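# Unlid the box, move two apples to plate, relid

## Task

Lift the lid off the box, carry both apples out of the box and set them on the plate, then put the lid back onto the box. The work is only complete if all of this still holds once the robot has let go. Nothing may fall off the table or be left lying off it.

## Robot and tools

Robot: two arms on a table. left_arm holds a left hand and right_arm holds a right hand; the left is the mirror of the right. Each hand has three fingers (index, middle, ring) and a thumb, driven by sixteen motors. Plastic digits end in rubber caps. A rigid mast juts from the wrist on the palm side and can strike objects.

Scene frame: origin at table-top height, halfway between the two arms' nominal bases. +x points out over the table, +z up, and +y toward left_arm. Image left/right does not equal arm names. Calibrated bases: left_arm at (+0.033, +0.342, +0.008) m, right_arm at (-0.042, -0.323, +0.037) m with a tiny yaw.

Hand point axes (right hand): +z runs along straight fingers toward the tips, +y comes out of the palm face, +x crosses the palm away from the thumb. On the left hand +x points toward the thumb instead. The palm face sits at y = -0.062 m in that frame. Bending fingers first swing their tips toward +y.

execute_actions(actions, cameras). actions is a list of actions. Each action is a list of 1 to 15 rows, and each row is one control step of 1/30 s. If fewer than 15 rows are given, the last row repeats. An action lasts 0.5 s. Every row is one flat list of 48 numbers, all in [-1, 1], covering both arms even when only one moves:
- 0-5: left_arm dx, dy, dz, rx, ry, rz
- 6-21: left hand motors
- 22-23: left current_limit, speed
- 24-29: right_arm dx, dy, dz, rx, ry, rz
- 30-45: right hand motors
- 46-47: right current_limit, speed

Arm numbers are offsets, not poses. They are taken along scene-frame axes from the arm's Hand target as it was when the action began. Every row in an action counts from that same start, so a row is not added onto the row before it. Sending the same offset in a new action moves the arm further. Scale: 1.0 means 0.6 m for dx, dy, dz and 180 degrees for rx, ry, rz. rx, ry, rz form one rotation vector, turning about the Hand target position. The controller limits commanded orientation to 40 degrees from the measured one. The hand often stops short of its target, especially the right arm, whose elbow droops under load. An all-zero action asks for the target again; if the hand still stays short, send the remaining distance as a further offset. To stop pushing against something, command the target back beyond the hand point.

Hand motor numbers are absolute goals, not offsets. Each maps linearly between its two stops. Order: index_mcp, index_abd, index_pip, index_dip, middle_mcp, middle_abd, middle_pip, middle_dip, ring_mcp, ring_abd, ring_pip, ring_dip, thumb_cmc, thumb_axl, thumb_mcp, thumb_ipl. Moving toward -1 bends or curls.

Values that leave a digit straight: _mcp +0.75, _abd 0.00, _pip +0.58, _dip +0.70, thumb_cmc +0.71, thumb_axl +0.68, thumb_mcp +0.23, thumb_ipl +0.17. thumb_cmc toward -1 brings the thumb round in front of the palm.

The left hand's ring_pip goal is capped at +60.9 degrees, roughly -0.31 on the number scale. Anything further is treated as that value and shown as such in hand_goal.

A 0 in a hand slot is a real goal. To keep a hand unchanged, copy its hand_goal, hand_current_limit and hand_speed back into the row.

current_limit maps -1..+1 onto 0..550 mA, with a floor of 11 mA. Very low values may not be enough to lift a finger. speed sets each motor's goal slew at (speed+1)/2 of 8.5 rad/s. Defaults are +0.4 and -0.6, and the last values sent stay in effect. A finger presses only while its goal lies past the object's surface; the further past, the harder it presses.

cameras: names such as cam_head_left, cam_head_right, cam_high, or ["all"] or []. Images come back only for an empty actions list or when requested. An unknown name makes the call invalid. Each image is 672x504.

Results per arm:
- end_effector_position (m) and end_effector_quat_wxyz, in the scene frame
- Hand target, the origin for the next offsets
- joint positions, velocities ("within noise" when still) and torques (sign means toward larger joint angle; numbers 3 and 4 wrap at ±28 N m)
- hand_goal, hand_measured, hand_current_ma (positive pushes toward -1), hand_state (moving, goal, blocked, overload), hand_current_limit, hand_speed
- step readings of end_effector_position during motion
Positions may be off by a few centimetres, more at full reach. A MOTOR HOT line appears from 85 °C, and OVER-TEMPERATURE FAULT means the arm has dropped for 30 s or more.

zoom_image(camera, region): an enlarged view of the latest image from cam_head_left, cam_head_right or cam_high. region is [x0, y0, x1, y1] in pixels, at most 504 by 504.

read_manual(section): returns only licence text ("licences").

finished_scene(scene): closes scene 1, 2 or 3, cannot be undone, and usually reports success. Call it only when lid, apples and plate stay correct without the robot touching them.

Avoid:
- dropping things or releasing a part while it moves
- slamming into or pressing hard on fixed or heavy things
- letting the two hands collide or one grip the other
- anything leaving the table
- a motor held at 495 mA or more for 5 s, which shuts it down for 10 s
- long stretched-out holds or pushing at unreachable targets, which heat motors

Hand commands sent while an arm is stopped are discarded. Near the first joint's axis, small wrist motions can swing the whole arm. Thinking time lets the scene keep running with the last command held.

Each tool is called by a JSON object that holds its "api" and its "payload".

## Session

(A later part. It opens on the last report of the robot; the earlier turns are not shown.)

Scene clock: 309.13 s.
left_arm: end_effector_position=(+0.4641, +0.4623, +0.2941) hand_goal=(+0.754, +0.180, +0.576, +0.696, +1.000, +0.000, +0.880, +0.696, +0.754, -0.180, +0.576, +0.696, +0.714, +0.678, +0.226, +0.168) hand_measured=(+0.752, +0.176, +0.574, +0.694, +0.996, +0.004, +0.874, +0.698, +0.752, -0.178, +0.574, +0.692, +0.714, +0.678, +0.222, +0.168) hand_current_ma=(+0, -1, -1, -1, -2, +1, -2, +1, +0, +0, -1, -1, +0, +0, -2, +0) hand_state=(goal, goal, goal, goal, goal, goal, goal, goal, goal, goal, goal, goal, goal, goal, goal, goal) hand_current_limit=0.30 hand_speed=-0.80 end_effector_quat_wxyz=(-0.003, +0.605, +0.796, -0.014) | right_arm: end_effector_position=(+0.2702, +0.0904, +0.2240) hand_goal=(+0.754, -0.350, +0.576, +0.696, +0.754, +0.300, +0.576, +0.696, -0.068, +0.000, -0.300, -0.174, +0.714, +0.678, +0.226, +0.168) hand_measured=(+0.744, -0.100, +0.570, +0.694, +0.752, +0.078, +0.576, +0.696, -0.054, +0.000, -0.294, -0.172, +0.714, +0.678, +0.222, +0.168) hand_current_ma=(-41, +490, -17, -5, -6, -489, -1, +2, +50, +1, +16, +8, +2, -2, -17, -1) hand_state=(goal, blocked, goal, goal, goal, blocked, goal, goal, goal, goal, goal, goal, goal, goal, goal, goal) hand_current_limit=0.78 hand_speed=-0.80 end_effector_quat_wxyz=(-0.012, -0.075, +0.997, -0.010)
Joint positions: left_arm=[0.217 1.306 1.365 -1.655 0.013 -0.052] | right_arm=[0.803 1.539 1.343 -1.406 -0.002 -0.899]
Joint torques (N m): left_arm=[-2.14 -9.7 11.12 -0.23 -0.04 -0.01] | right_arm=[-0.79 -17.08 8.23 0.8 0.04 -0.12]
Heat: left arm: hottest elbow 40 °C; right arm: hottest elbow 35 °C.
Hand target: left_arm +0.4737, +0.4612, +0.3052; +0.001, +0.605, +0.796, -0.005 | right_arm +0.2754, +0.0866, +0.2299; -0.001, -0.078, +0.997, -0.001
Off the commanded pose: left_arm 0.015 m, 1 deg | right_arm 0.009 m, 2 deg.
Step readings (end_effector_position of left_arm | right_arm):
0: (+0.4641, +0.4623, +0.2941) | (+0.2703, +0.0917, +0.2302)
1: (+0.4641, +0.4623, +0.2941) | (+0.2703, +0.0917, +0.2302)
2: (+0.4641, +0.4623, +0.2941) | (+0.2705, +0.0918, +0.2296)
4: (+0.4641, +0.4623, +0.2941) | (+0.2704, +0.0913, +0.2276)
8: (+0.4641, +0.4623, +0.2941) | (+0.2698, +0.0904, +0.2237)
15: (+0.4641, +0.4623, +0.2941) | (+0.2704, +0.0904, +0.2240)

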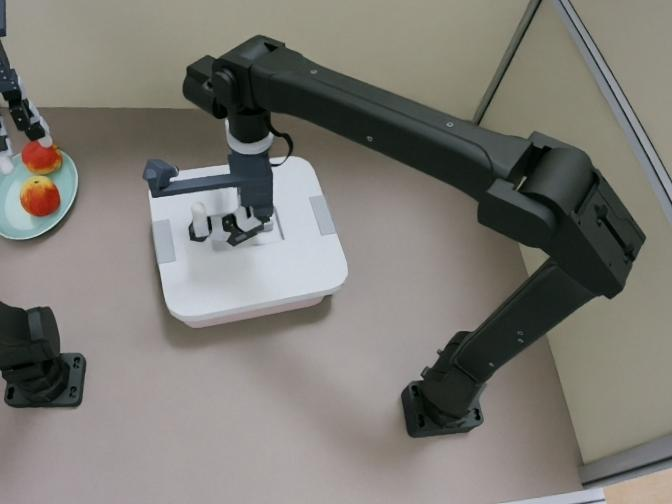

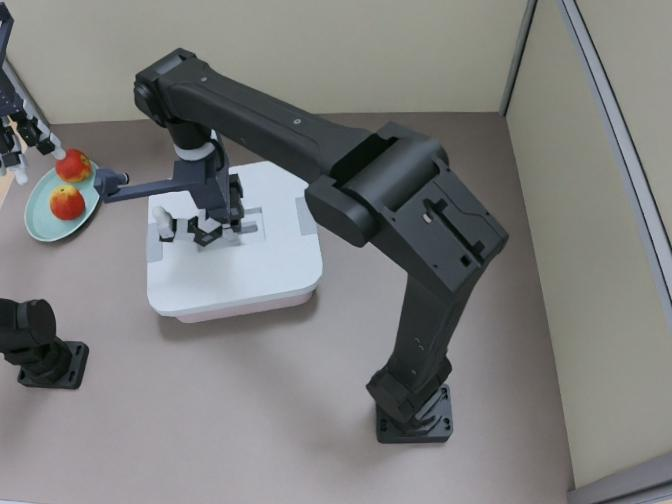

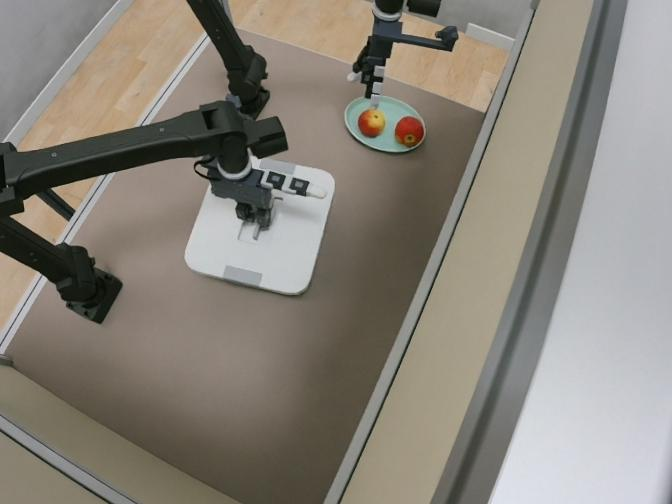

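{"api": "execute_actions", "payload": {"actions": [[[0,0,0,0,0,0,0.754,0.18,0.576,0.696,1,0,0.88,0.696,0.754,-0.18,0.576,0.696,0.714,0.678,0.226,0.168,0.3,-0.8,0,0,0,0,0,0,0.754,-0.1,0.576,0.696,0.754,0.08,0.576,0.696,-0.068,0,-0.3,-0.174,0.714,0.678,0.226,0.168,0.3,-0.9]],[[0,0,0,0,0,0,0.754,0.18,0.576,0.696,1,0,0.88,0.696,0.754,-0.18,0.576,0.696,0.714,0.678,0.226,0.168,0.3,-0.8,0,0,0,0,0,0,0.754,-0.03,0.576,0.696,0.754,0.01,0.576,0.696,-0.068,0,-0.3,-0.174,0.714,0.678,0.226,0.168,0.3,-0.92]]], "cameras": ["cam_head_left"]}}

{"api": "zoom_image", "payload": {"camera": "cam_head_left", "region": [130, 240, 240, 340]}}

{"api": "zoom_image", "payload": {"camera": "cam_head_left", "region": [260, 230, 370, 330]}}

{"api": "zoom_image", "payload": {"camera": "cam_head_left", "region": [130, 140, 360, 340]}}

Scene clock: 311.13 s.
left_arm: end_effector_position=(+0.4641, +0.4623, +0.2941) hand_goal=(+0.754, +0.180, +0.576, +0.696, +1.000, +0.000, +0.880, +0.696, +0.754, -0.180, +0.576, +0.696, +0.714, +0.678, +0.226, +0.168) hand_measured=(+0.752, +0.176, +0.574, +0.694, +0.996, +0.004, +0.874, +0.698, +0.752, -0.178, +0.574, +0.692, +0.714, +0.678, +0.222, +0.168) hand_current_ma=(+0, -1, -1, -1, -2, +1, -2, +1, +0, +0, -1, -1, +0, +0, -2, +0) hand_state=(goal, goal, goal, goal, goal, goal, goal, goal, goal, goal, goal, goal, goal, goal, goal, goal) hand_current_limit=0.30 hand_speed=-0.80 end_effector_quat_wxyz=(-0.003, +0.605, +0.796, -0.014) | right_arm: end_effector_position=(+0.2709, +0.0894, +0.2266) hand_goal=(+0.754, -0.030, +0.576, +0.696, +0.754, +0.010, +0.576, +0.696, -0.068, +0.000, -0.300, -0.174, +0.714, +0.678, +0.226, +0.168) hand_measured=(+0.748, -0.034, +0.572, +0.694, +0.752, +0.014, +0.576, +0.696, -0.054, +0.000, -0.294, -0.172, +0.714, +0.678, +0.222, +0.168) hand_current_ma=(-24, -9, -12, -5, -5, +8, -1, +2, +50, +1, +16, +8, +2, -2, -17, -1) hand_state=(goal, goal, goal, goal, goal, goal, goal, goal, goal, goal, goal, goal, goal, goal, goal, goal) hand_current_limit=0.30 hand_speed=-0.92 end_effector_quat_wxyz=(-0.009, -0.075, +0.997, -0.009)
Joint positions: left_arm=[0.217 1.306 1.365 -1.655 0.013 -0.052] | right_arm=[0.801 1.533 1.343 -1.406 0.001 -0.899]
Joint torques (N m): left_arm=[-2.14 -9.76 11.12 -0.23 -0.03 -0.01] | right_arm=[-0.79 -16.5 8.28 0.81 0.03 -0.11]
Heat: left arm: hottest elbow 40 °C; right arm: hottest elbow 35 °C.
Hand target: left_arm +0.4737, +0.4612, +0.3052; +0.001, +0.605, +0.796, -0.005 | right_arm +0.2755, +0.0866, +0.2298; -0.001, -0.078, +0.997, -0.001
Off the commanded pose: left_arm 0.015 m, 1 deg | right_arm 0.006 m, 1 deg.
Step readings (end_effector_position of left_arm | right_arm):
0: (+0.4641, +0.4623, +0.2941) | (+0.2702, +0.0904, +0.2240)
1: (+0.4641, +0.4623, +0.2941) | (+0.2702, +0.0904, +0.2240)
2: (+0.4641, +0.4623, +0.2941) | (+0.2702, +0.0904, +0.2240)
4: (+0.4641, +0.4623, +0.2941) | (+0.2700, +0.0906, +0.2241)
8: (+0.4641, +0.4623, +0.2941) | (+0.2700, +0.0906, +0.2241)
15: (+0.4641, +0.4623, +0.2941) | (+0.2700, +0.0905, +0.2246)
16: (+0.4641, +0.4623, +0.2941) | (+0.2700, +0.0905, +0.2246)
17: (+0.4641, +0.4623, +0.2941) | (+0.2700, +0.0905, +0.2246)
19: (+0.4641, +0.4623, +0.2941) | (+0.2705, +0.0900, +0.2248)
23: (+0.4641, +0.4623, +0.2941) | (+0.2708, +0.0896, +0.2261)
30: (+0.4641, +0.4623, +0.2941) | (+0.2709, +0.0894, +0.2266)
Images, in order (width x height): cam_head_left 672x504.

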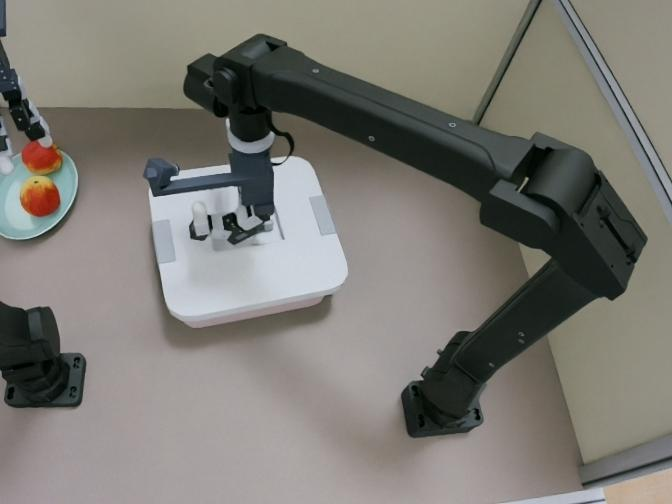

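Scaled by 4.582 from the camera's 672x504 image, which has a finer 960x720 frame.

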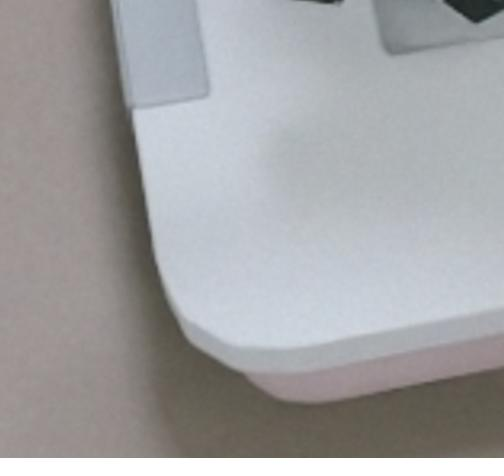

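Scaled by 4.582 from the camera's 672x504 image, which has a finer 960x720 frame.

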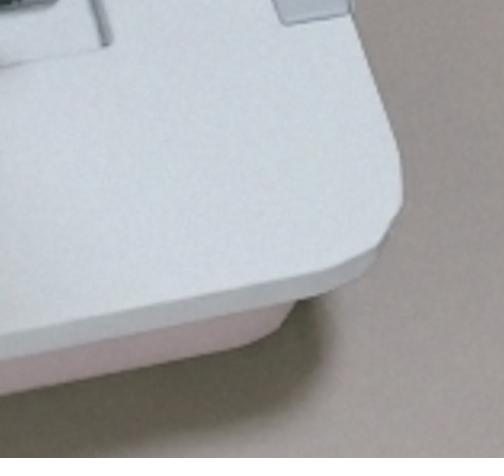

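Scaled by 2.191 from the camera's 672x504 image, which has a finer 960x720 frame.

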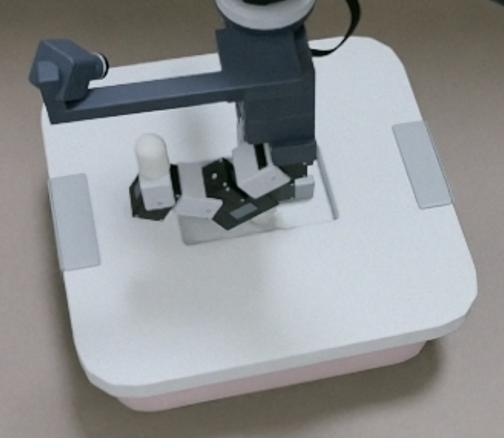

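{"api": "execute_actions", "payload": {"actions": [[[0,0,0,0,0,0,0.754,0.18,0.576,0.696,1,0,0.88,0.696,0.754,-0.18,0.576,0.696,0.714,0.678,0.226,0.168,0.3,-0.8,0.005,0,0.04,0,0,0,0.754,-0.03,0.576,0.696,0.754,0.01,0.576,0.696,-0.068,0,-0.3,-0.174,0.714,0.678,0.226,0.168,0.3,-0.9]],[[0,0,0,0,0,0,0.754,0.18,0.576,0.696,1,0,0.88,0.696,0.754,-0.18,0.576,0.696,0.714,0.678,0.226,0.168,0.3,-0.8,0.005,0,0.04,0,0,0,0.754,-0.03,0.576,0.696,0.754,0.01,0.576,0.696,-0.068,0,-0.3,-0.174,0.714,0.678,0.226,0.168,0.3,-0.92]]], "cameras": ["cam_head_left"]}}

{"api": "zoom_image", "payload": {"camera": "cam_head_left", "region": [130, 140, 360, 340]}}

Scene clock: 312.93 s.
left_arm: end_effector_position=(+0.4641, +0.4623, +0.2941) hand_goal=(+0.754, +0.180, +0.576, +0.696, +1.000, +0.000, +0.880, +0.696, +0.754, -0.180, +0.576, +0.696, +0.714, +0.678, +0.226, +0.168) hand_measured=(+0.752, +0.176, +0.574, +0.694, +0.996, +0.004, +0.874, +0.698, +0.752, -0.178, +0.574, +0.692, +0.714, +0.678, +0.222, +0.168) hand_current_ma=(+0, -1, -1, -1, -2, +1, -2, +1, +0, +0, -1, -1, +0, +0, -2, +0) hand_state=(goal, goal, goal, goal, goal, goal, goal, goal, goal, goal, goal, goal, goal, goal, goal, goal) hand_current_limit=0.30 hand_speed=-0.80 end_effector_quat_wxyz=(-0.003, +0.605, +0.796, -0.014) | right_arm: end_effector_position=(+0.2683, +0.0802, +0.2533) hand_goal=(+0.754, -0.030, +0.576, +0.696, +0.754, +0.010, +0.576, +0.696, -0.068, +0.000, -0.300, -0.174, +0.714, +0.678, +0.226, +0.168) hand_measured=(+0.748, -0.026, +0.572, +0.694, +0.752, +0.012, +0.576, +0.696, -0.054, +0.000, -0.294, -0.172, +0.714, +0.678, +0.222, +0.168) hand_current_ma=(-22, +13, -12, -5, -5, +7, -1, +2, +50, +1, +16, +8, +2, -2, -17, -1) hand_state=(goal, goal, goal, goal, goal, goal, goal, goal, goal, goal, goal, goal, goal, goal, goal, goal) hand_current_limit=0.30 hand_speed=-0.92 end_effector_quat_wxyz=(-0.019, -0.075, +0.997, -0.018)
Joint positions: left_arm=[0.217 1.306 1.365 -1.655 0.013 -0.052] | right_arm=[0.792 1.517 1.4 -1.505 0.001 -0.908]
Joint torques (N m): left_arm=[-2.14 -9.7 11.12 -0.24 -0.03 -0.01] | right_arm=[-0.73 -15.56 13.01 -0.12 0.03 -0.12]
Heat: left arm: hottest elbow 40 °C; right arm: hottest elbow 35 °C.
Hand target: left_arm +0.4737, +0.4612, +0.3052; +0.001, +0.605, +0.796, -0.005 | right_arm +0.2815, +0.0866, +0.2778; -0.001, -0.078, +0.997, -0.001
Off the commanded pose: left_arm 0.015 m, 1 deg | right_arm 0.029 m, 3 deg.
Step readings (end_effector_position of left_arm | right_arm):
0: (+0.4641, +0.4623, +0.2941) | (+0.2709, +0.0894, +0.2266)
1: (+0.4641, +0.4623, +0.2941) | (+0.2709, +0.0894, +0.2266)
2: (+0.4641, +0.4623, +0.2941) | (+0.2709, +0.0894, +0.2266)
4: (+0.4641, +0.4623, +0.2941) | (+0.2701, +0.0880, +0.2266)
8: (+0.4641, +0.4623, +0.2941) | (+0.2673, +0.0831, +0.2268)
15: (+0.4641, +0.4623, +0.2941) | (+0.2673, +0.0819, +0.2280)
16: (+0.4641, +0.4623, +0.2941) | (+0.2671, +0.0819, +0.2281)
17: (+0.4641, +0.4623, +0.2941) | (+0.2673, +0.0821, +0.2289)
19: (+0.4641, +0.4623, +0.2941) | (+0.2672, +0.0814, +0.2321)
23: (+0.4641, +0.4623, +0.2941) | (+0.2677, +0.0798, +0.2440)
30: (+0.4641, +0.4623, +0.2941) | (+0.2689, +0.0807, +0.2535)
Images, in order (width x height): cam_head_left 672x504.

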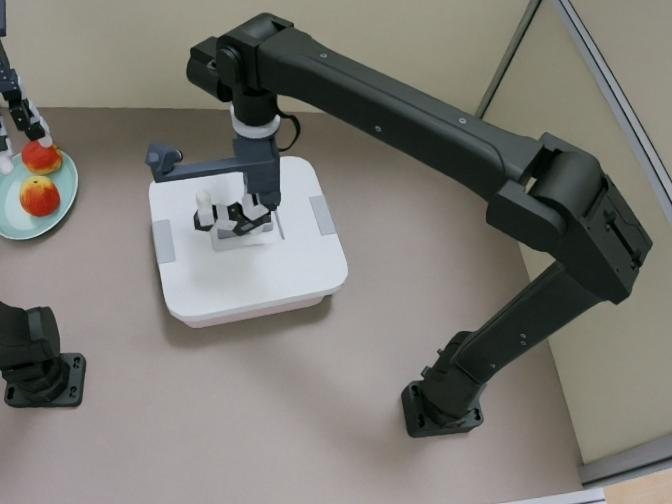

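Scaled by 2.191 from the camera's 672x504 image, which has a finer 960x720 frame.

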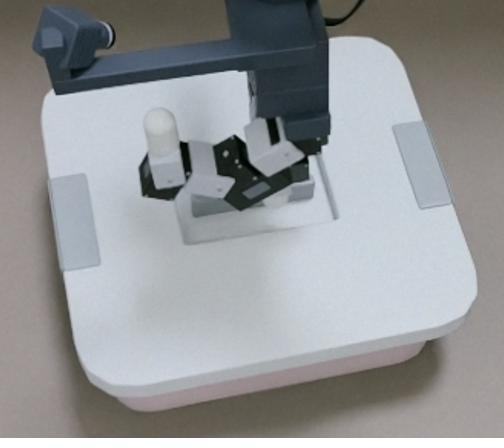

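{"api": "execute_actions", "payload": {"actions": [[[0,0,0,0,0,0,0.754,0.18,0.576,0.696,1,0,0.88,0.696,0.754,-0.18,0.576,0.696,0.714,0.678,0.226,0.168,0.3,-0.8,0.01,0,0.06,0,0,0,0.754,-0.03,0.576,0.696,0.754,0.01,0.576,0.696,-0.068,0,-0.3,-0.174,0.714,0.678,0.226,0.168,0.3,-0.9]],[[0,0,0,0,0,0,0.754,0.18,0.576,0.696,1,0,0.88,0.696,0.754,-0.18,0.576,0.696,0.714,0.678,0.226,0.168,0.3,-0.8,0.0,-0.06,0.05,0,0,0,0.754,-0.03,0.576,0.696,0.754,0.01,0.576,0.696,-0.068,0,-0.3,-0.174,0.714,0.678,0.226,0.168,0.3,-0.92]],[[0,0,0,0,0,0,0.754,0.18,0.576,0.696,1,0,0.88,0.696,0.754,-0.18,0.576,0.696,0.714,0.678,0.226,0.168,0.3,-0.8,0.0,-0.12,0.0,0,0,0,0.754,-0.03,0.576,0.696,0.754,0.01,0.576,0.696,-0.068,0,-0.3,-0.174,0.714,0.678,0.226,0.168,0.3,-0.92]],[[0,0,0,0,0,0,0.754,0.18,0.576,0.696,1,0,0.88,0.696,0.754,-0.18,0.576,0.696,0.714,0.678,0.226,0.168,0.3,-0.8,0.0,-0.15,0.0,0,0,0,0.754,-0.03,0.576,0.696,0.754,0.01,0.576,0.696,-0.068,0,-0.3,-0.174,0.714,0.678,0.226,0.168,0.3,-0.92]]], "cameras": ["cam_head_left","cam_high","cam_head_right"]}}

{"api": "zoom_image", "payload": {"camera": "cam_head_left", "region": [120, 130, 360, 340]}}

{"api": "zoom_image", "payload": {"camera": "cam_high", "region": [120, 130, 360, 340]}}

{"api": "zoom_image", "payload": {"camera": "cam_head_right", "region": [160, 130, 360, 310]}}

Scene clock: 316.33 s.
left_arm: end_effector_position=(+0.4641, +0.4623, +0.2941) hand_goal=(+0.754, +0.180, +0.576, +0.696, +1.000, +0.000, +0.880, +0.696, +0.754, -0.180, +0.576, +0.696, +0.714, +0.678, +0.226, +0.168) hand_measured=(+0.752, +0.176, +0.574, +0.694, +0.996, +0.004, +0.874, +0.698, +0.752, -0.178, +0.574, +0.692, +0.714, +0.678, +0.222, +0.168) hand_current_ma=(+0, -1, -1, -1, -2, +1, -2, +1, +0, +0, -1, -1, +0, +0, -2, +0) hand_state=(goal, goal, goal, goal, goal, goal, goal, goal, goal, goal, goal, goal, goal, goal, goal, goal) hand_current_limit=0.30 hand_speed=-0.80 end_effector_quat_wxyz=(-0.003, +0.605, +0.796, -0.014) | right_arm: end_effector_position=(+0.2914, -0.1093, +0.3478) hand_goal=(+0.754, -0.030, +0.576, +0.696, +0.754, +0.010, +0.576, +0.696, -0.068, +0.000, -0.300, -0.174, +0.714, +0.678, +0.226, +0.168) hand_measured=(+0.752, -0.028, +0.574, +0.694, +0.752, +0.012, +0.576, +0.696, -0.056, +0.000, -0.296, -0.172, +0.714, +0.678, +0.222, +0.168) hand_current_ma=(-6, +8, -7, -5, -5, +5, -2, +2, +42, +1, +16, +8, +0, -2, -17, -1) hand_state=(goal, goal, goal, goal, goal, goal, goal, goal, goal, goal, goal, goal, goal, goal, goal, goal) hand_current_limit=0.30 hand_speed=-0.92 end_effector_quat_wxyz=(+0.008, -0.071, +0.997, -0.003)
Joint positions: left_arm=[0.217 1.306 1.365 -1.655 0.013 -0.052] | right_arm=[0.359 1.244 1.369 -1.683 0.011 -1.334]
Joint torques (N m): left_arm=[-2.14 -9.7 11.12 -0.24 -0.03 -0.01] | right_arm=[-0.26 -10.23 8.34 -0.02 -0.31 -0.11]
Heat: left arm: hottest elbow 40 °C; right arm: hottest elbow 35 °C.
Hand target: left_arm +0.4737, +0.4612, +0.3052; +0.001, +0.605, +0.796, -0.005 | right_arm +0.2874, -0.1114, +0.3438; -0.001, -0.078, +0.997, -0.001
Off the commanded pose: left_arm 0.015 m, 1 deg | right_arm 0.006 m, 1 deg.
Step readings (end_effector_position of left_arm | right_arm):
0: (+0.4641, +0.4623, +0.2941) | (+0.2683, +0.0802, +0.2533)
1: (+0.4641, +0.4623, +0.2941) | (+0.2684, +0.0803, +0.2537)
2: (+0.4641, +0.4623, +0.2941) | (+0.2678, +0.0795, +0.2550)
4: (+0.4641, +0.4623, +0.2941) | (+0.2671, +0.0779, +0.2614)
8: (+0.4641, +0.4623, +0.2941) | (+0.2733, +0.0806, +0.2830)
15: (+0.4641, +0.4623, +0.2941) | (+0.2761, +0.0816, +0.2943)
16: (+0.4641, +0.4623, +0.2941) | (+0.2756, +0.0809, +0.2942)
17: (+0.4641, +0.4623, +0.2941) | (+0.2754, +0.0799, +0.2940)
19: (+0.4641, +0.4623, +0.2941) | (+0.2743, +0.0748, +0.2955)
23: (+0.4641, +0.4623, +0.2941) | (+0.2773, +0.0553, +0.3039)
30: (+0.4641, +0.4623, +0.2941) | (+0.2804, +0.0443, +0.3218)
31: (+0.4641, +0.4623, +0.2941) | (+0.2804, +0.0441, +0.3221)
32: (+0.4641, +0.4623, +0.2941) | (+0.2821, +0.0416, +0.3232)
34: (+0.4641, +0.4623, +0.2941) | (+0.2816, +0.0347, +0.3259)
38: (+0.4641, +0.4623, +0.2941) | (+0.2885, +0.0023, +0.3353)
45: (+0.4641, +0.4623, +0.2941) | (+0.2934, -0.0203, +0.3531)
46: (+0.4641, +0.4623, +0.2941) | (+0.2928, -0.0205, +0.3524)
47: (+0.4641, +0.4623, +0.2941) | (+0.2938, -0.0246, +0.3506)
49: (+0.4641, +0.4623, +0.2941) | (+0.2898, -0.0361, +0.3441)
53: (+0.4641, +0.4623, +0.2941) | (+0.2930, -0.0830, +0.3355)
60: (+0.4641, +0.4623, +0.2941) | (+0.2951, -0.1097, +0.3474)

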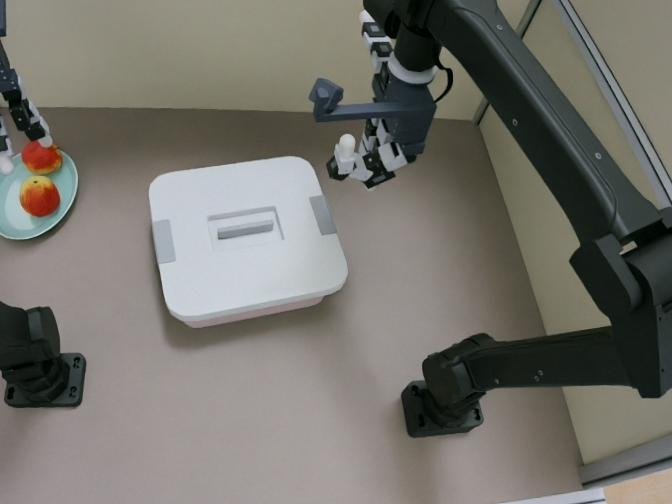

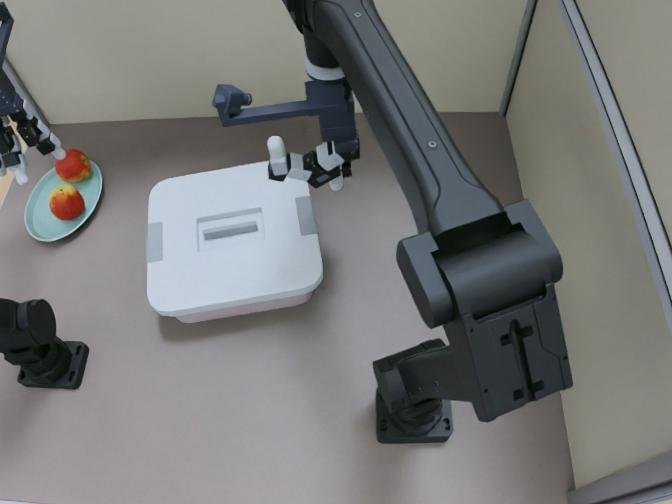

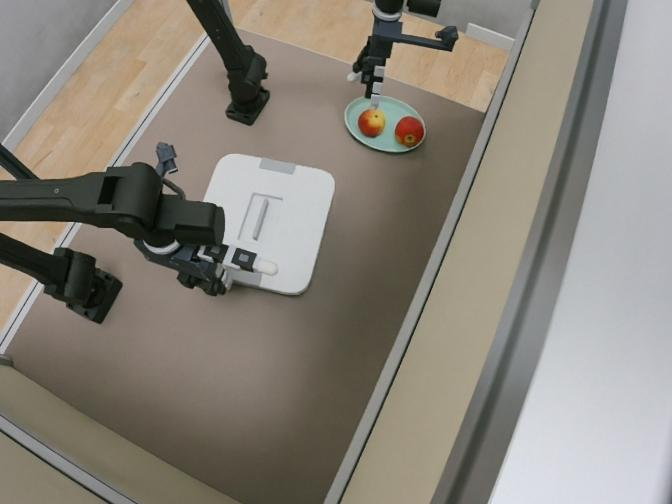

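Scaled by 2.100 from the camera's 672x504 image, which has a finer 960x720 frame.

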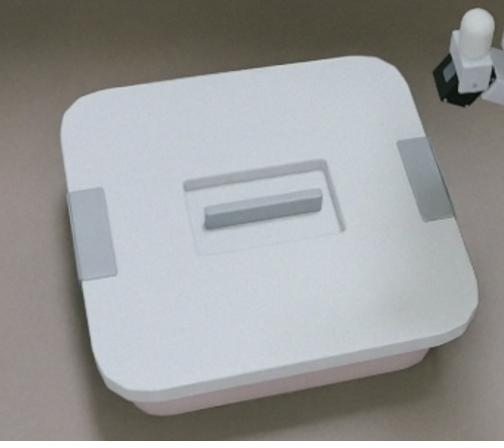

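Scaled by 2.100 from the camera's 672x504 image, which has a finer 960x720 frame.

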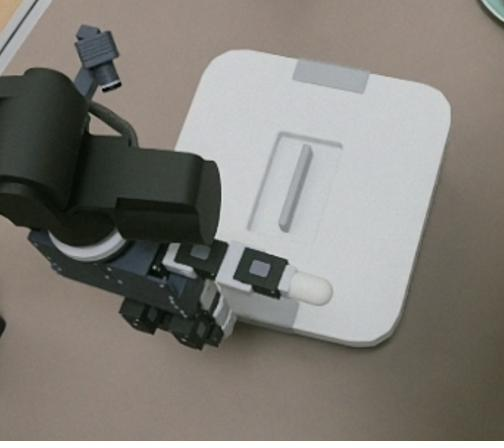

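Scaled by 2.520 from the camera's 672x504 image, which has a finer 960x720 frame.

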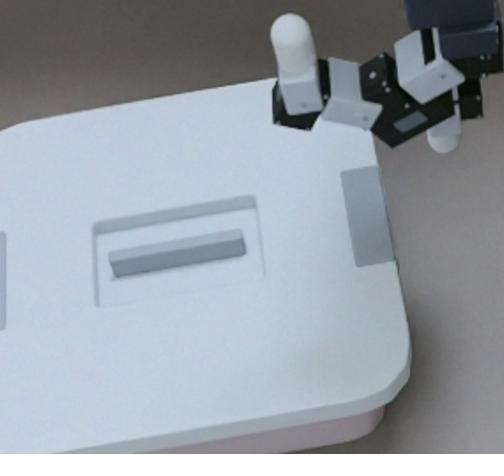

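{"api": "zoom_image", "payload": {"camera": "cam_head_left", "region": [160, 260, 260, 340]}}

{"api": "zoom_image", "payload": {"camera": "cam_head_left", "region": [255, 250, 355, 330]}}

{"api": "zoom_image", "payload": {"camera": "cam_head_left", "region": [140, 140, 240, 220]}}

{"api": "zoom_image", "payload": {"camera": "cam_head_left", "region": [240, 140, 340, 220]}}

Scaled by 5.040 from the camera's 672x504 image, which has a finer 960x720 frame.

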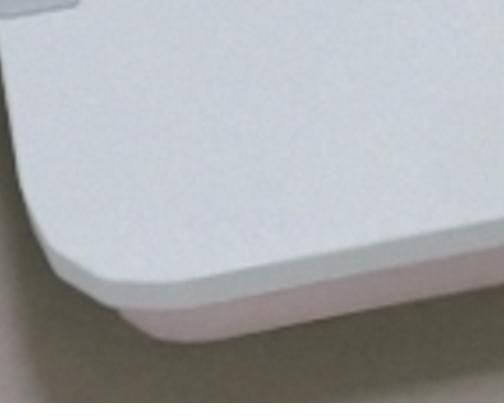

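Scaled by 5.040 from the camera's 672x504 image, which has a finer 960x720 frame.

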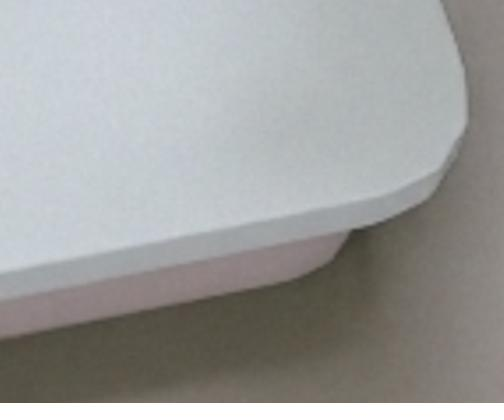

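Scaled by 5.040 from the camera's 672x504 image, which has a finer 960x720 frame.

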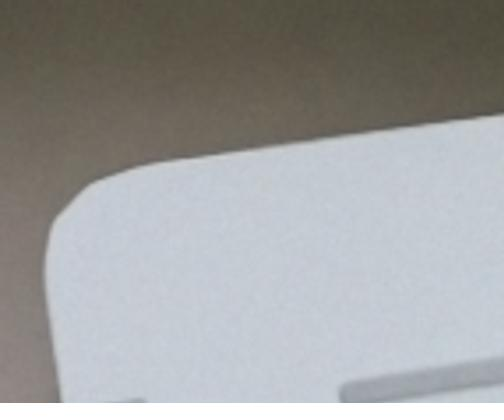

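Scaled by 5.040 from the camera's 672x504 image, which has a finer 960x720 frame.

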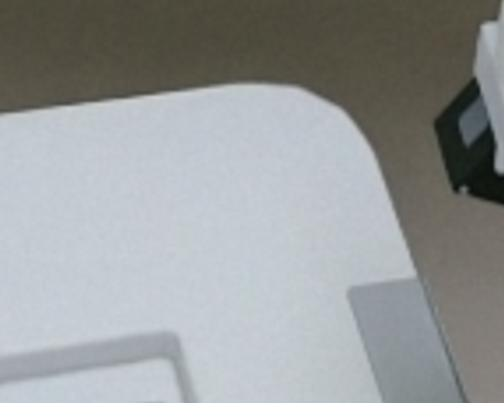

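{"api": "zoom_image", "payload": {"camera": "cam_high", "region": [270, 160, 350, 310]}}

{"api": "zoom_image", "payload": {"camera": "cam_head_right", "region": [140, 160, 340, 340]}}

Scaled by 3.360 from the camera's 672x504 image, which has a finer 960x720 frame.

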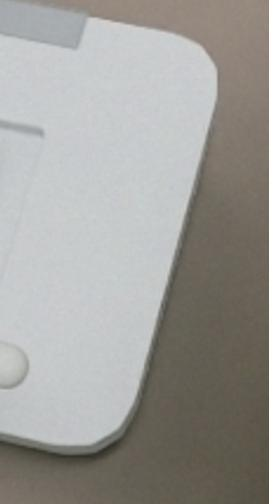

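Scaled by 2.520 from the camera's 672x504 image, which has a finer 960x720 frame.

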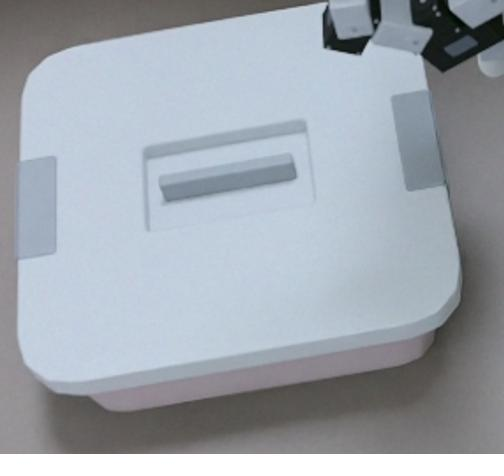

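{"api": "execute_actions", "payload": {"actions": [[[0,0,0,0,0,0,0.754,0.18,0.576,0.696,1,0,0.88,0.696,0.754,-0.18,0.576,0.696,0.714,0.678,0.226,0.168,0.3,-0.8,0.04,0.11,0,0,0,0,0.754,-0.03,0.576,0.696,0.754,0.01,0.576,0.696,-0.068,0,-0.3,-0.174,0.714,0.678,0.226,0.168,0.3,-0.9]],[[0,0,0,0,0,0,0.754,0.18,0.576,0.696,1,0,0.88,0.696,0.754,-0.18,0.576,0.696,0.714,0.678,0.226,0.168,0.3,-0.8,0.045,0.12,-0.03,0,0,0,0.754,-0.03,0.576,0.696,0.754,0.01,0.576,0.696,-0.068,0,-0.3,-0.174,0.714,0.678,0.226,0.168,0.3,-0.92]],[[0,0,0,0,0,0,0.754,0.18,0.576,0.696,1,0,0.88,0.696,0.754,-0.18,0.576,0.696,0.714,0.678,0.226,0.168,0.3,-0.8,0.045,0.11,-0.05,0,0,0,0.754,-0.03,0.576,0.696,0.754,0.01,0.576,0.696,-0.068,0,-0.3,-0.174,0.714,0.678,0.226,0.168,0.3,-0.92]]], "cameras": ["cam_head_left"]}}

Scene clock: 321.03 s.
left_arm: end_effector_position=(+0.4641, +0.4623, +0.2941) hand_goal=(+0.754, +0.180, +0.576, +0.696, +1.000, +0.000, +0.880, +0.696, +0.754, -0.180, +0.576, +0.696, +0.714, +0.678, +0.226, +0.168) hand_measured=(+0.752, +0.176, +0.574, +0.694, +0.996, +0.004, +0.874, +0.698, +0.752, -0.178, +0.574, +0.692, +0.714, +0.678, +0.222, +0.168) hand_current_ma=(+0, -1, -1, -1, -2, +1, -2, +1, +0, +0, -1, -1, +0, +0, -2, +0) hand_state=(goal, goal, goal, goal, goal, goal, goal, goal, goal, goal, goal, goal, goal, goal, goal, goal) hand_current_limit=0.30 hand_speed=-0.80 end_effector_quat_wxyz=(-0.003, +0.605, +0.796, -0.014) | right_arm: end_effector_position=(+0.3530, +0.0808, +0.2761) hand_goal=(+0.754, -0.030, +0.576, +0.696, +0.754, +0.010, +0.576, +0.696, -0.068, +0.000, -0.300, -0.174, +0.714, +0.678, +0.226, +0.168) hand_measured=(+0.752, -0.028, +0.574, +0.694, +0.754, +0.012, +0.576, +0.696, -0.056, +0.000, -0.296, -0.172, +0.714, +0.678, +0.222, +0.168) hand_current_ma=(-3, +8, -6, -5, -2, +5, -2, +2, +42, +1, +16, +8, +0, -2, -17, -1) hand_state=(goal, goal, goal, goal, goal, goal, goal, goal, goal, goal, goal, goal, goal, goal, goal, goal) hand_current_limit=0.30 hand_speed=-0.92 end_effector_quat_wxyz=(-0.022, -0.082, +0.996, -0.016)
Joint positions: left_arm=[0.217 1.306 1.365 -1.655 0.013 -0.052] | right_arm=[0.667 1.68 1.655 -1.599 0.001 -1.047]
Joint torques (N m): left_arm=[-2.14 -9.76 11.12 -0.23 -0.04 -0.01] | right_arm=[0.56 -18.08 12.98 0.25 -0.02 0.2]
Heat: left arm: hottest elbow 40 °C; right arm: hottest elbow 35 °C.
Hand target: left_arm +0.4737, +0.4612, +0.3052; +0.001, +0.605, +0.796, -0.005 | right_arm +0.3654, +0.0927, +0.2959; -0.001, -0.078, +0.997, -0.001
Off the commanded pose: left_arm 0.015 m, 1 deg | right_arm 0.026 m, 3 deg.
Step readings (end_effector_position of left_arm | right_arm):
0: (+0.4641, +0.4623, +0.2941) | (+0.2914, -0.1093, +0.3478)
1: (+0.4641, +0.4623, +0.2941) | (+0.2914, -0.1093, +0.3478)
2: (+0.4641, +0.4623, +0.2941) | (+0.2912, -0.1082, +0.3471)
4: (+0.4641, +0.4623, +0.2941) | (+0.2907, -0.1000, +0.3436)
8: (+0.4641, +0.4623, +0.2941) | (+0.2890, -0.0701, +0.3302)
15: (+0.4641, +0.4623, +0.2941) | (+0.2938, -0.0547, +0.3153)
16: (+0.4641, +0.4623, +0.2941) | (+0.2945, -0.0543, +0.3164)
17: (+0.4641, +0.4623, +0.2941) | (+0.2948, -0.0514, +0.3180)
19: (+0.4641, +0.4623, +0.2941) | (+0.3024, -0.0399, +0.3232)
23: (+0.4641, +0.4623, +0.2941) | (+0.3153, -0.0044, +0.3232)
30: (+0.4641, +0.4623, +0.2941) | (+0.3184, +0.0161, +0.2999)
31: (+0.4641, +0.4623, +0.2941) | (+0.3204, +0.0154, +0.2984)
32: (+0.4641, +0.4623, +0.2941) | (+0.3219, +0.0177, +0.2983)
34: (+0.4641, +0.4623, +0.2941) | (+0.3295, +0.0289, +0.3006)
38: (+0.4641, +0.4623, +0.2941) | (+0.3466, +0.0596, +0.2963)
45: (+0.4641, +0.4623, +0.2941) | (+0.3474, +0.0783, +0.2703)
Images, in order (width x height): cam_head_left 672x504.

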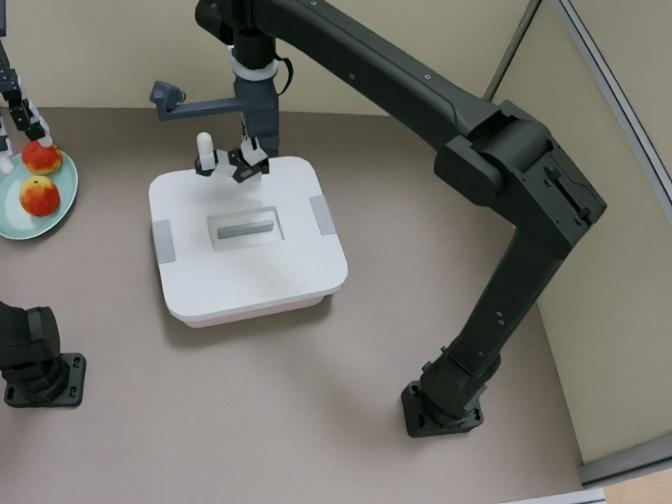

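{"api": "execute_actions", "payload": {"actions": [[[0,0,0,0,0,0,0.754,0.18,0.576,0.696,1,0,0.88,0.696,0.754,-0.18,0.576,0.696,0.714,0.678,0.226,0.168,0.3,-0.8,0.0,0,-0.03,0,0,0,0.754,-0.03,0.576,0.696,0.754,0.01,0.576,0.696,-0.068,0,-0.3,-0.174,0.714,0.678,0.226,0.168,0.3,-0.9]],[[0,0,0,0,0,0,0.754,0.18,0.576,0.696,1,0,0.88,0.696,0.754,-0.18,0.576,0.696,0.714,0.678,0.226,0.168,0.3,-0.8,0.0,0,-0.02,0,0,0,0.754,-0.03,0.576,0.696,0.754,0.01,0.576,0.696,-0.068,0,-0.3,-0.174,0.714,0.678,0.226,0.168,0.3,-0.92]],[[0,0,0,0,0,0,0.754,0.18,0.576,0.696,1,0,0.88,0.696,0.754,-0.18,0.576,0.696,0.714,0.678,0.226,0.168,0.3,-0.8,0.0,0,-0.015,0,0,0,0.754,-0.03,0.576,0.696,0.754,0.01,0.576,0.696,-0.068,0,-0.3,-0.174,0.714,0.678,0.226,0.168,0.3,-0.92]]], "cameras": ["cam_head_left"]}}

{"api": "zoom_image", "payload": {"camera": "cam_head_left", "region": [120, 130, 360, 340]}}

Scene clock: 323.30 s.
left_arm: end_effector_position=(+0.4641, +0.4623, +0.2941) hand_goal=(+0.754, +0.180, +0.576, +0.696, +1.000, +0.000, +0.880, +0.696, +0.754, -0.180, +0.576, +0.696, +0.714, +0.678, +0.226, +0.168) hand_measured=(+0.752, +0.176, +0.574, +0.694, +0.996, +0.004, +0.874, +0.698, +0.752, -0.178, +0.574, +0.692, +0.714, +0.678, +0.222, +0.168) hand_current_ma=(+0, -1, -1, -1, -2, +1, -2, +1, +0, +0, -1, -1, +0, +0, -2, +0) hand_state=(goal, goal, goal, goal, goal, goal, goal, goal, goal, goal, goal, goal, goal, goal, goal, goal) hand_current_limit=0.30 hand_speed=-0.80 end_effector_quat_wxyz=(-0.003, +0.605, +0.796, -0.014) | right_arm: end_effector_position=(+0.3629, +0.0890, +0.2672) hand_goal=(+0.754, -0.030, +0.576, +0.696, +0.754, +0.010, +0.576, +0.696, -0.068, +0.000, -0.300, -0.174, +0.714, +0.678, +0.226, +0.168) hand_measured=(+0.752, -0.028, +0.574, +0.694, +0.754, +0.012, +0.576, +0.696, -0.056, +0.000, -0.296, -0.172, +0.714, +0.678, +0.222, +0.168) hand_current_ma=(-3, +8, -6, -5, -2, +5, -2, +2, +42, +1, +16, +8, +0, -2, -17, -1) hand_state=(goal, goal, goal, goal, goal, goal, goal, goal, goal, goal, goal, goal, goal, goal, goal, goal) hand_current_limit=0.30 hand_speed=-0.92 end_effector_quat_wxyz=(+0.000, -0.082, +0.997, -0.001)
Joint positions: left_arm=[0.217 1.306 1.365 -1.655 0.013 -0.052] | right_arm=[0.667 1.68 1.624 -1.515 0.001 -1.047]
Joint torques (N m): left_arm=[-2.14 -9.76 11.12 -0.23 -0.03 -0.01] | right_arm=[0.56 -17.49 8.39 0.88 0.02 0.21]
Heat: left arm: hottest elbow 40 °C; right arm: hottest elbow 35 °C.
Hand target: left_arm +0.4737, +0.4612, +0.3052; +0.001, +0.605, +0.796, -0.005 | right_arm +0.3653, +0.0926, +0.2568; -0.001, -0.078, +0.997, -0.001
Off the commanded pose: left_arm 0.015 m, 1 deg | right_arm 0.011 m, 0 deg.
Step readings (end_effector_position of left_arm | right_arm):
0: (+0.4641, +0.4623, +0.2941) | (+0.3530, +0.0808, +0.2761)
1: (+0.4641, +0.4623, +0.2941) | (+0.3530, +0.0808, +0.2761)
2: (+0.4641, +0.4623, +0.2941) | (+0.3530, +0.0808, +0.2761)
4: (+0.4641, +0.4623, +0.2941) | (+0.3545, +0.0820, +0.2764)
8: (+0.4641, +0.4623, +0.2941) | (+0.3577, +0.0847, +0.2773)
15: (+0.4641, +0.4623, +0.2941) | (+0.3586, +0.0854, +0.2776)
16: (+0.4641, +0.4623, +0.2941) | (+0.3589, +0.0857, +0.2777)
17: (+0.4641, +0.4623, +0.2941) | (+0.3592, +0.0859, +0.2778)
19: (+0.4641, +0.4623, +0.2941) | (+0.3613, +0.0876, +0.2784)
23: (+0.4641, +0.4623, +0.2941) | (+0.3635, +0.0895, +0.2784)
30: (+0.4641, +0.4623, +0.2941) | (+0.3628, +0.0889, +0.2757)
31: (+0.4641, +0.4623, +0.2941) | (+0.3628, +0.0888, +0.2755)
32: (+0.4641, +0.4623, +0.2941) | (+0.3631, +0.0891, +0.2752)
34: (+0.4641, +0.4623, +0.2941) | (+0.3635, +0.0894, +0.2733)
38: (+0.4641, +0.4623, +0.2941) | (+0.3626, +0.0887, +0.2681)
45: (+0.4641, +0.4623, +0.2941) | (+0.3626, +0.0887, +0.2671)
Images, in order (width x height): cam_head_left 672x504.

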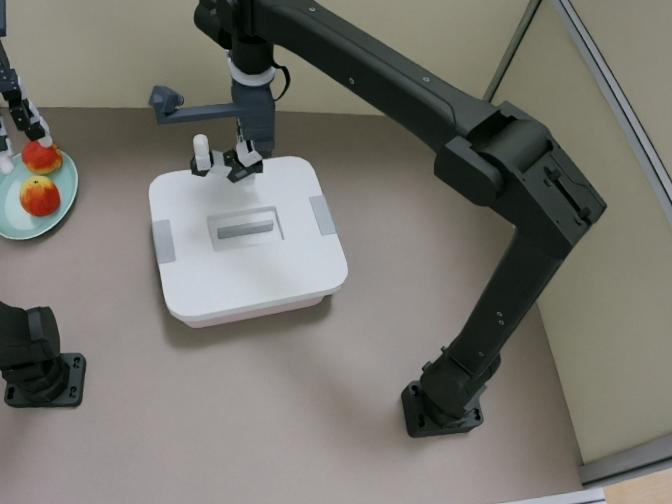

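Scaled by 2.100 from the camera's 672x504 image, which has a finer 960x720 frame.

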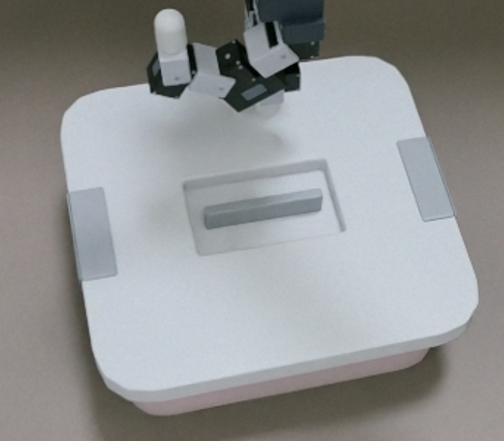

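{"api": "execute_actions", "payload": {"actions": [[[0,0,0,0,0,0,0.754,0.18,0.576,0.696,1,0,0.88,0.696,0.754,-0.18,0.576,0.696,0.714,0.678,0.226,0.168,0.3,-0.8,0.0,0,-0.012,0,0,0,0.754,-0.03,0.576,0.696,0.754,0.01,0.576,0.696,-0.068,0,-0.3,-0.174,0.714,0.678,0.226,0.168,0.3,-0.9]],[[0,0,0,0,0,0,0.754,0.18,0.576,0.696,1,0,0.88,0.696,0.754,-0.18,0.576,0.696,0.714,0.678,0.226,0.168,0.3,-0.8,0.0,0,-0.012,0,0,0,0.754,-0.03,0.576,0.696,0.754,0.01,0.576,0.696,-0.068,0,-0.3,-0.174,0.714,0.678,0.226,0.168,0.3,-0.92]]], "cameras": ["cam_head_left"]}}

{"api": "zoom_image", "payload": {"camera": "cam_head_left", "region": [120, 130, 360, 340]}}

Scene clock: 325.07 s.
left_arm: end_effector_position=(+0.4641, +0.4623, +0.2941) hand_goal=(+0.754, +0.180, +0.576, +0.696, +1.000, +0.000, +0.880, +0.696, +0.754, -0.180, +0.576, +0.696, +0.714, +0.678, +0.226, +0.168) hand_measured=(+0.752, +0.176, +0.574, +0.694, +0.996, +0.004, +0.874, +0.698, +0.752, -0.178, +0.574, +0.692, +0.714, +0.678, +0.222, +0.168) hand_current_ma=(+0, -1, -1, -1, -2, +1, -2, +1, +0, +0, -1, -1, +0, +0, -2, +0) hand_state=(goal, goal, goal, goal, goal, goal, goal, goal, goal, goal, goal, goal, goal, goal, goal, goal) hand_current_limit=0.30 hand_speed=-0.80 end_effector_quat_wxyz=(-0.003, +0.605, +0.796, -0.014) | right_arm: end_effector_position=(+0.3630, +0.0890, +0.2550) hand_goal=(+0.754, -0.030, +0.576, +0.696, +0.754, +0.010, +0.576, +0.696, -0.068, +0.000, -0.300, -0.174, +0.714, +0.678, +0.226, +0.168) hand_measured=(+0.752, -0.028, +0.574, +0.694, +0.754, +0.012, +0.576, +0.696, -0.056, +0.000, -0.296, -0.172, +0.714, +0.678, +0.222, +0.168) hand_current_ma=(-3, +8, -6, -5, -2, +5, -2, +2, +42, +1, +16, +8, +0, -2, -17, -1) hand_state=(goal, goal, goal, goal, goal, goal, goal, goal, goal, goal, goal, goal, goal, goal, goal, goal) hand_current_limit=0.30 hand_speed=-0.92 end_effector_quat_wxyz=(+0.002, -0.082, +0.997, +0.000)
Joint positions: left_arm=[0.217 1.306 1.365 -1.655 0.013 -0.052] | right_arm=[0.667 1.68 1.591 -1.478 0.001 -1.047]
Joint torques (N m): left_arm=[-2.14 -9.7 11.12 -0.23 -0.04 -0.01] | right_arm=[0.67 -17.14 8.36 0.88 0.02 0.2]
Heat: left arm: hottest elbow 40 °C; right arm: hottest elbow 35 °C.
Hand target: left_arm +0.4737, +0.4612, +0.3052; +0.001, +0.605, +0.796, -0.005 | right_arm +0.3654, +0.0926, +0.2425; -0.001, -0.078, +0.997, -0.001
Off the commanded pose: left_arm 0.015 m, 1 deg | right_arm 0.013 m, 1 deg.
Step readings (end_effector_position of left_arm | right_arm):
0: (+0.4641, +0.4623, +0.2941) | (+0.3629, +0.0890, +0.2672)
1: (+0.4641, +0.4623, +0.2941) | (+0.3629, +0.0890, +0.2672)
2: (+0.4641, +0.4623, +0.2941) | (+0.3631, +0.0891, +0.2670)
4: (+0.4641, +0.4623, +0.2941) | (+0.3634, +0.0894, +0.2657)
8: (+0.4641, +0.4623, +0.2941) | (+0.3625, +0.0886, +0.2617)
15: (+0.4641, +0.4623, +0.2941) | (+0.3627, +0.0888, +0.2610)
16: (+0.4641, +0.4623, +0.2941) | (+0.3630, +0.0890, +0.2611)
17: (+0.4641, +0.4623, +0.2941) | (+0.3631, +0.0891, +0.2609)
19: (+0.4641, +0.4623, +0.2941) | (+0.3635, +0.0894, +0.2595)
23: (+0.4641, +0.4623, +0.2941) | (+0.3625, +0.0886, +0.2555)
30: (+0.4641, +0.4623, +0.2941) | (+0.3627, +0.0888, +0.2549)
Images, in order (width x height): cam_head_left 672x504.

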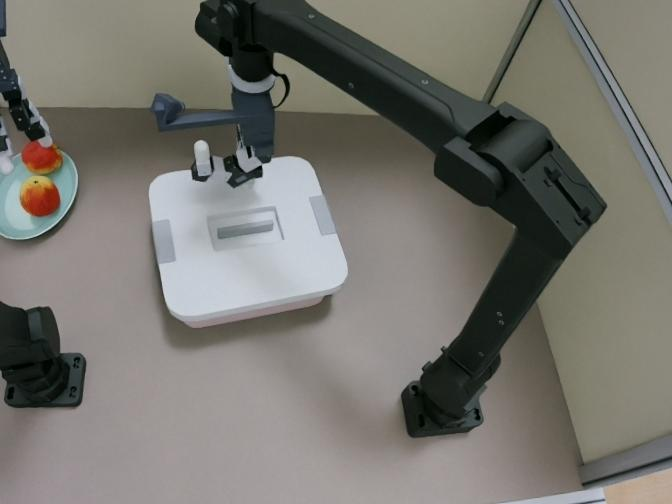

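Scaled by 2.100 from the camera's 672x504 image, which has a finer 960x720 frame.

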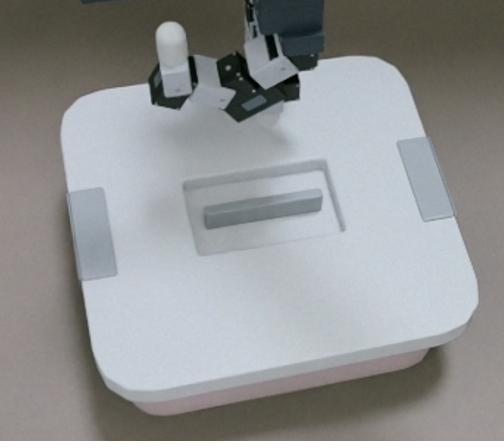

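{"api": "execute_actions", "payload": {"actions": [[[0,0,0,0,0,0,0.754,0.18,0.576,0.696,1,0,0.88,0.696,0.754,-0.18,0.576,0.696,0.714,0.678,0.226,0.168,0.3,-0.8,0.0,0,-0.01,0,0,0,0.754,-0.03,0.576,0.696,0.754,0.01,0.576,0.696,-0.068,0,-0.3,-0.174,0.714,0.678,0.226,0.168,0.3,-0.9]],[[0,0,0,0,0,0,0.754,0.18,0.576,0.696,1,0,0.88,0.696,0.754,-0.18,0.576,0.696,0.714,0.678,0.226,0.168,0.3,-0.8,0.0,0,-0.01,0,0,0,0.754,-0.03,0.576,0.696,0.754,0.01,0.576,0.696,-0.068,0,-0.3,-0.174,0.714,0.678,0.226,0.168,0.3,-0.92]]]}}

Scene clock: 326.57 s.
left_arm: end_effector_position=(+0.4641, +0.4623, +0.2941) hand_goal=(+0.754, +0.180, +0.576, +0.696, +1.000, +0.000, +0.880, +0.696, +0.754, -0.180, +0.576, +0.696, +0.714, +0.678, +0.226, +0.168) hand_measured=(+0.752, +0.176, +0.574, +0.694, +0.996, +0.004, +0.874, +0.698, +0.752, -0.178, +0.574, +0.692, +0.714, +0.678, +0.222, +0.168) hand_current_ma=(+0, -1, -1, -1, -2, +1, -2, +1, +0, +0, -1, -1, +0, +0, -2, +0) hand_state=(goal, goal, goal, goal, goal, goal, goal, goal, goal, goal, goal, goal, goal, goal, goal, goal) hand_current_limit=0.30 hand_speed=-0.80 end_effector_quat_wxyz=(-0.003, +0.605, +0.796, -0.014) | right_arm: end_effector_position=(+0.3628, +0.0888, +0.2449) hand_goal=(+0.754, -0.030, +0.576, +0.696, +0.754, +0.010, +0.576, +0.696, -0.068, +0.000, -0.300, -0.174, +0.714, +0.678, +0.226, +0.168) hand_measured=(+0.752, -0.028, +0.574, +0.694, +0.754, +0.012, +0.576, +0.696, -0.056, +0.000, -0.296, -0.172, +0.714, +0.678, +0.222, +0.168) hand_current_ma=(-3, +8, -6, -5, -2, +5, -2, +2, +42, +1, +16, +8, +0, -2, -17, -1) hand_state=(goal, goal, goal, goal, goal, goal, goal, goal, goal, goal, goal, goal, goal, goal, goal, goal) hand_current_limit=0.30 hand_speed=-0.92 end_effector_quat_wxyz=(+0.003, -0.082, +0.997, +0.001)
Joint positions: left_arm=[0.217 1.306 1.365 -1.655 0.013 -0.052] | right_arm=[0.667 1.681 1.565 -1.449 0.001 -1.047]
Joint torques (N m): left_arm=[-2.2 -9.7 11.11 -0.23 -0.03 -0.01] | right_arm=[0.62 -16.79 8.32 0.9 0.02 0.21]
Heat: left arm: hottest elbow 40 °C; right arm: hottest elbow 35 °C.
Hand target: left_arm +0.4737, +0.4612, +0.3052; +0.001, +0.605, +0.796, -0.005 | right_arm +0.3654, +0.0927, +0.2303; -0.001, -0.078, +0.997, -0.001
Off the commanded pose: left_arm 0.015 m, 1 deg | right_arm 0.015 m, 1 deg.
Step readings (end_effector_position of left_arm | right_arm):
0: (+0.4641, +0.4623, +0.2941) | (+0.3630, +0.0890, +0.2550)
1: (+0.4641, +0.4623, +0.2941) | (+0.3630, +0.0890, +0.2550)
2: (+0.4641, +0.4623, +0.2941) | (+0.3629, +0.0889, +0.2548)
4: (+0.4641, +0.4623, +0.2941) | (+0.3633, +0.0893, +0.2537)
8: (+0.4641, +0.4623, +0.2941) | (+0.3628, +0.0889, +0.2507)
15: (+0.4641, +0.4623, +0.2941) | (+0.3627, +0.0888, +0.2499)
16: (+0.4641, +0.4623, +0.2941) | (+0.3627, +0.0888, +0.2499)
17: (+0.4641, +0.4623, +0.2941) | (+0.3629, +0.0889, +0.2499)
19: (+0.4641, +0.4623, +0.2941) | (+0.3634, +0.0894, +0.2489)
23: (+0.4641, +0.4623, +0.2941) | (+0.3628, +0.0888, +0.2457)
30: (+0.4641, +0.4623, +0.2941) | (+0.3628, +0.0888, +0.2449)

{"api": "execute_actions", "payload": {"actions": [[[0,0,0,0,0,0,0.754,0.18,0.576,0.696,1,0,0.88,0.696,0.754,-0.18,0.576,0.696,0.714,0.678,0.226,0.168,0.3,-0.8,0.0,0,-0.009,0,0,0,0.754,-0.03,0.576,0.696,0.754,0.01,0.576,0.696,-0.068,0,-0.3,-0.174,0.714,0.678,0.226,0.168,0.3,-0.9]],[[0,0,0,0,0,0,0.754,0.18,0.576,0.696,1,0,0.88,0.696,0.754,-0.18,0.576,0.696,0.714,0.678,0.226,0.168,0.3,-0.8,0.0,0,-0.009,0,0,0,0.754,-0.03,0.576,0.696,0.754,0.01,0.576,0.696,-0.068,0,-0.3,-0.174,0.714,0.678,0.226,0.168,0.3,-0.92]]], "cameras": ["cam_head_left"]}}

{"api": "zoom_image", "payload": {"camera": "cam_head_left", "region": [120, 130, 360, 340]}}

Scene clock: 328.13 s.
left_arm: end_effector_position=(+0.4641, +0.4623, +0.2941) hand_goal=(+0.754, +0.180, +0.576, +0.696, +1.000, +0.000, +0.880, +0.696, +0.754, -0.180, +0.576, +0.696, +0.714, +0.678, +0.226, +0.168) hand_measured=(+0.752, +0.176, +0.574, +0.694, +0.996, +0.004, +0.874, +0.698, +0.752, -0.178, +0.574, +0.692, +0.714, +0.678, +0.222, +0.168) hand_current_ma=(+0, -1, -1, -1, -2, +1, -2, +1, +0, +0, -1, -1, +0, +0, -2, +0) hand_state=(goal, goal, goal, goal, goal, goal, goal, goal, goal, goal, goal, goal, goal, goal, goal, goal) hand_current_limit=0.30 hand_speed=-0.80 end_effector_quat_wxyz=(-0.003, +0.605, +0.796, -0.014) | right_arm: end_effector_position=(+0.3639, +0.0897, +0.2410) hand_goal=(+0.754, -0.030, +0.576, +0.696, +0.754, +0.010, +0.576, +0.696, -0.068, +0.000, -0.300, -0.174, +0.714, +0.678, +0.226, +0.168) hand_measured=(+0.756, -0.040, +0.576, +0.694, +0.754, +0.006, +0.576, +0.696, -0.056, +0.000, -0.296, -0.172, +0.714, +0.678, +0.222, +0.168) hand_current_ma=(+3, -30, +1, -3, +2, -11, +0, +2, +42, +1, +16, +8, +0, -2, -17, -1) hand_state=(goal, goal, goal, goal, goal, goal, goal, goal, goal, goal, goal, goal, goal, goal, goal, goal) hand_current_limit=0.30 hand_speed=-0.92 end_effector_quat_wxyz=(+0.006, -0.082, +0.997, +0.003)
Joint positions: left_arm=[0.217 1.306 1.365 -1.655 0.013 -0.052] | right_arm=[0.667 1.681 1.553 -1.429 0.001 -1.047]
Joint torques (N m): left_arm=[-2.14 -9.76 11.12 -0.23 -0.04 -0.01] | right_arm=[0.62 -16.5 7.42 1.18 0.02 0.2]
Heat: left arm: hottest elbow 40 °C; right arm: hottest elbow 35 °C.
Hand target: left_arm +0.4737, +0.4612, +0.3052; +0.001, +0.605, +0.796, -0.005 | right_arm +0.3654, +0.0926, +0.2196; -0.001, -0.078, +0.997, -0.001
Off the commanded pose: left_arm 0.015 m, 1 deg | right_arm 0.022 m, 1 deg.
Step readings (end_effector_position of left_arm | right_arm):
0: (+0.4641, +0.4623, +0.2941) | (+0.3628, +0.0888, +0.2449)
1: (+0.4641, +0.4623, +0.2941) | (+0.3628, +0.0888, +0.2449)
2: (+0.4641, +0.4623, +0.2941) | (+0.3630, +0.0890, +0.2449)
4: (+0.4641, +0.4623, +0.2941) | (+0.3631, +0.0891, +0.2438)
8: (+0.4641, +0.4623, +0.2941) | (+0.3631, +0.0891, +0.2418)
15: (+0.4641, +0.4623, +0.2941) | (+0.3634, +0.0894, +0.2419)
16: (+0.4641, +0.4623, +0.2941) | (+0.3634, +0.0894, +0.2419)
17: (+0.4641, +0.4623, +0.2941) | (+0.3632, +0.0892, +0.2416)
19: (+0.4641, +0.4623, +0.2941) | (+0.3635, +0.0894, +0.2411)
23: (+0.4641, +0.4623, +0.2941) | (+0.3636, +0.0895, +0.2409)
30: (+0.4641, +0.4623, +0.2941) | (+0.3639, +0.0897, +0.2410)
Images, in order (width x height): cam_head_left 672x504.

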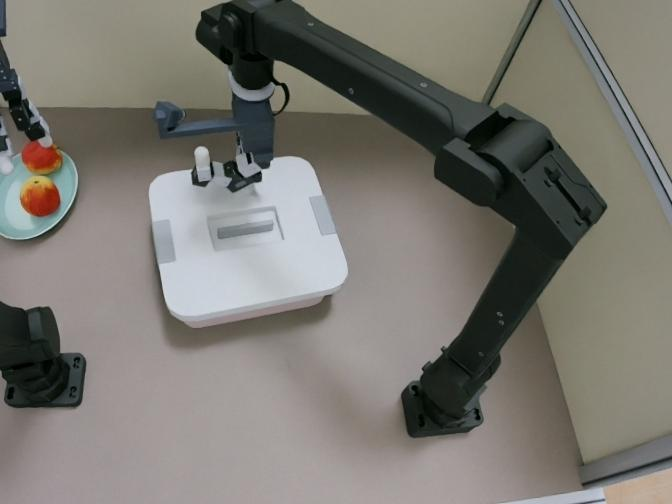

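Scaled by 2.100 from the camera's 672x504 image, which has a finer 960x720 frame.

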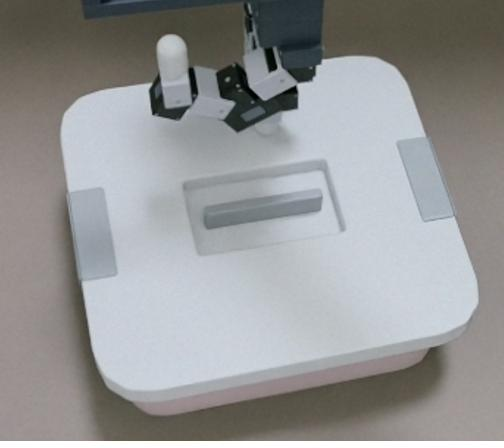

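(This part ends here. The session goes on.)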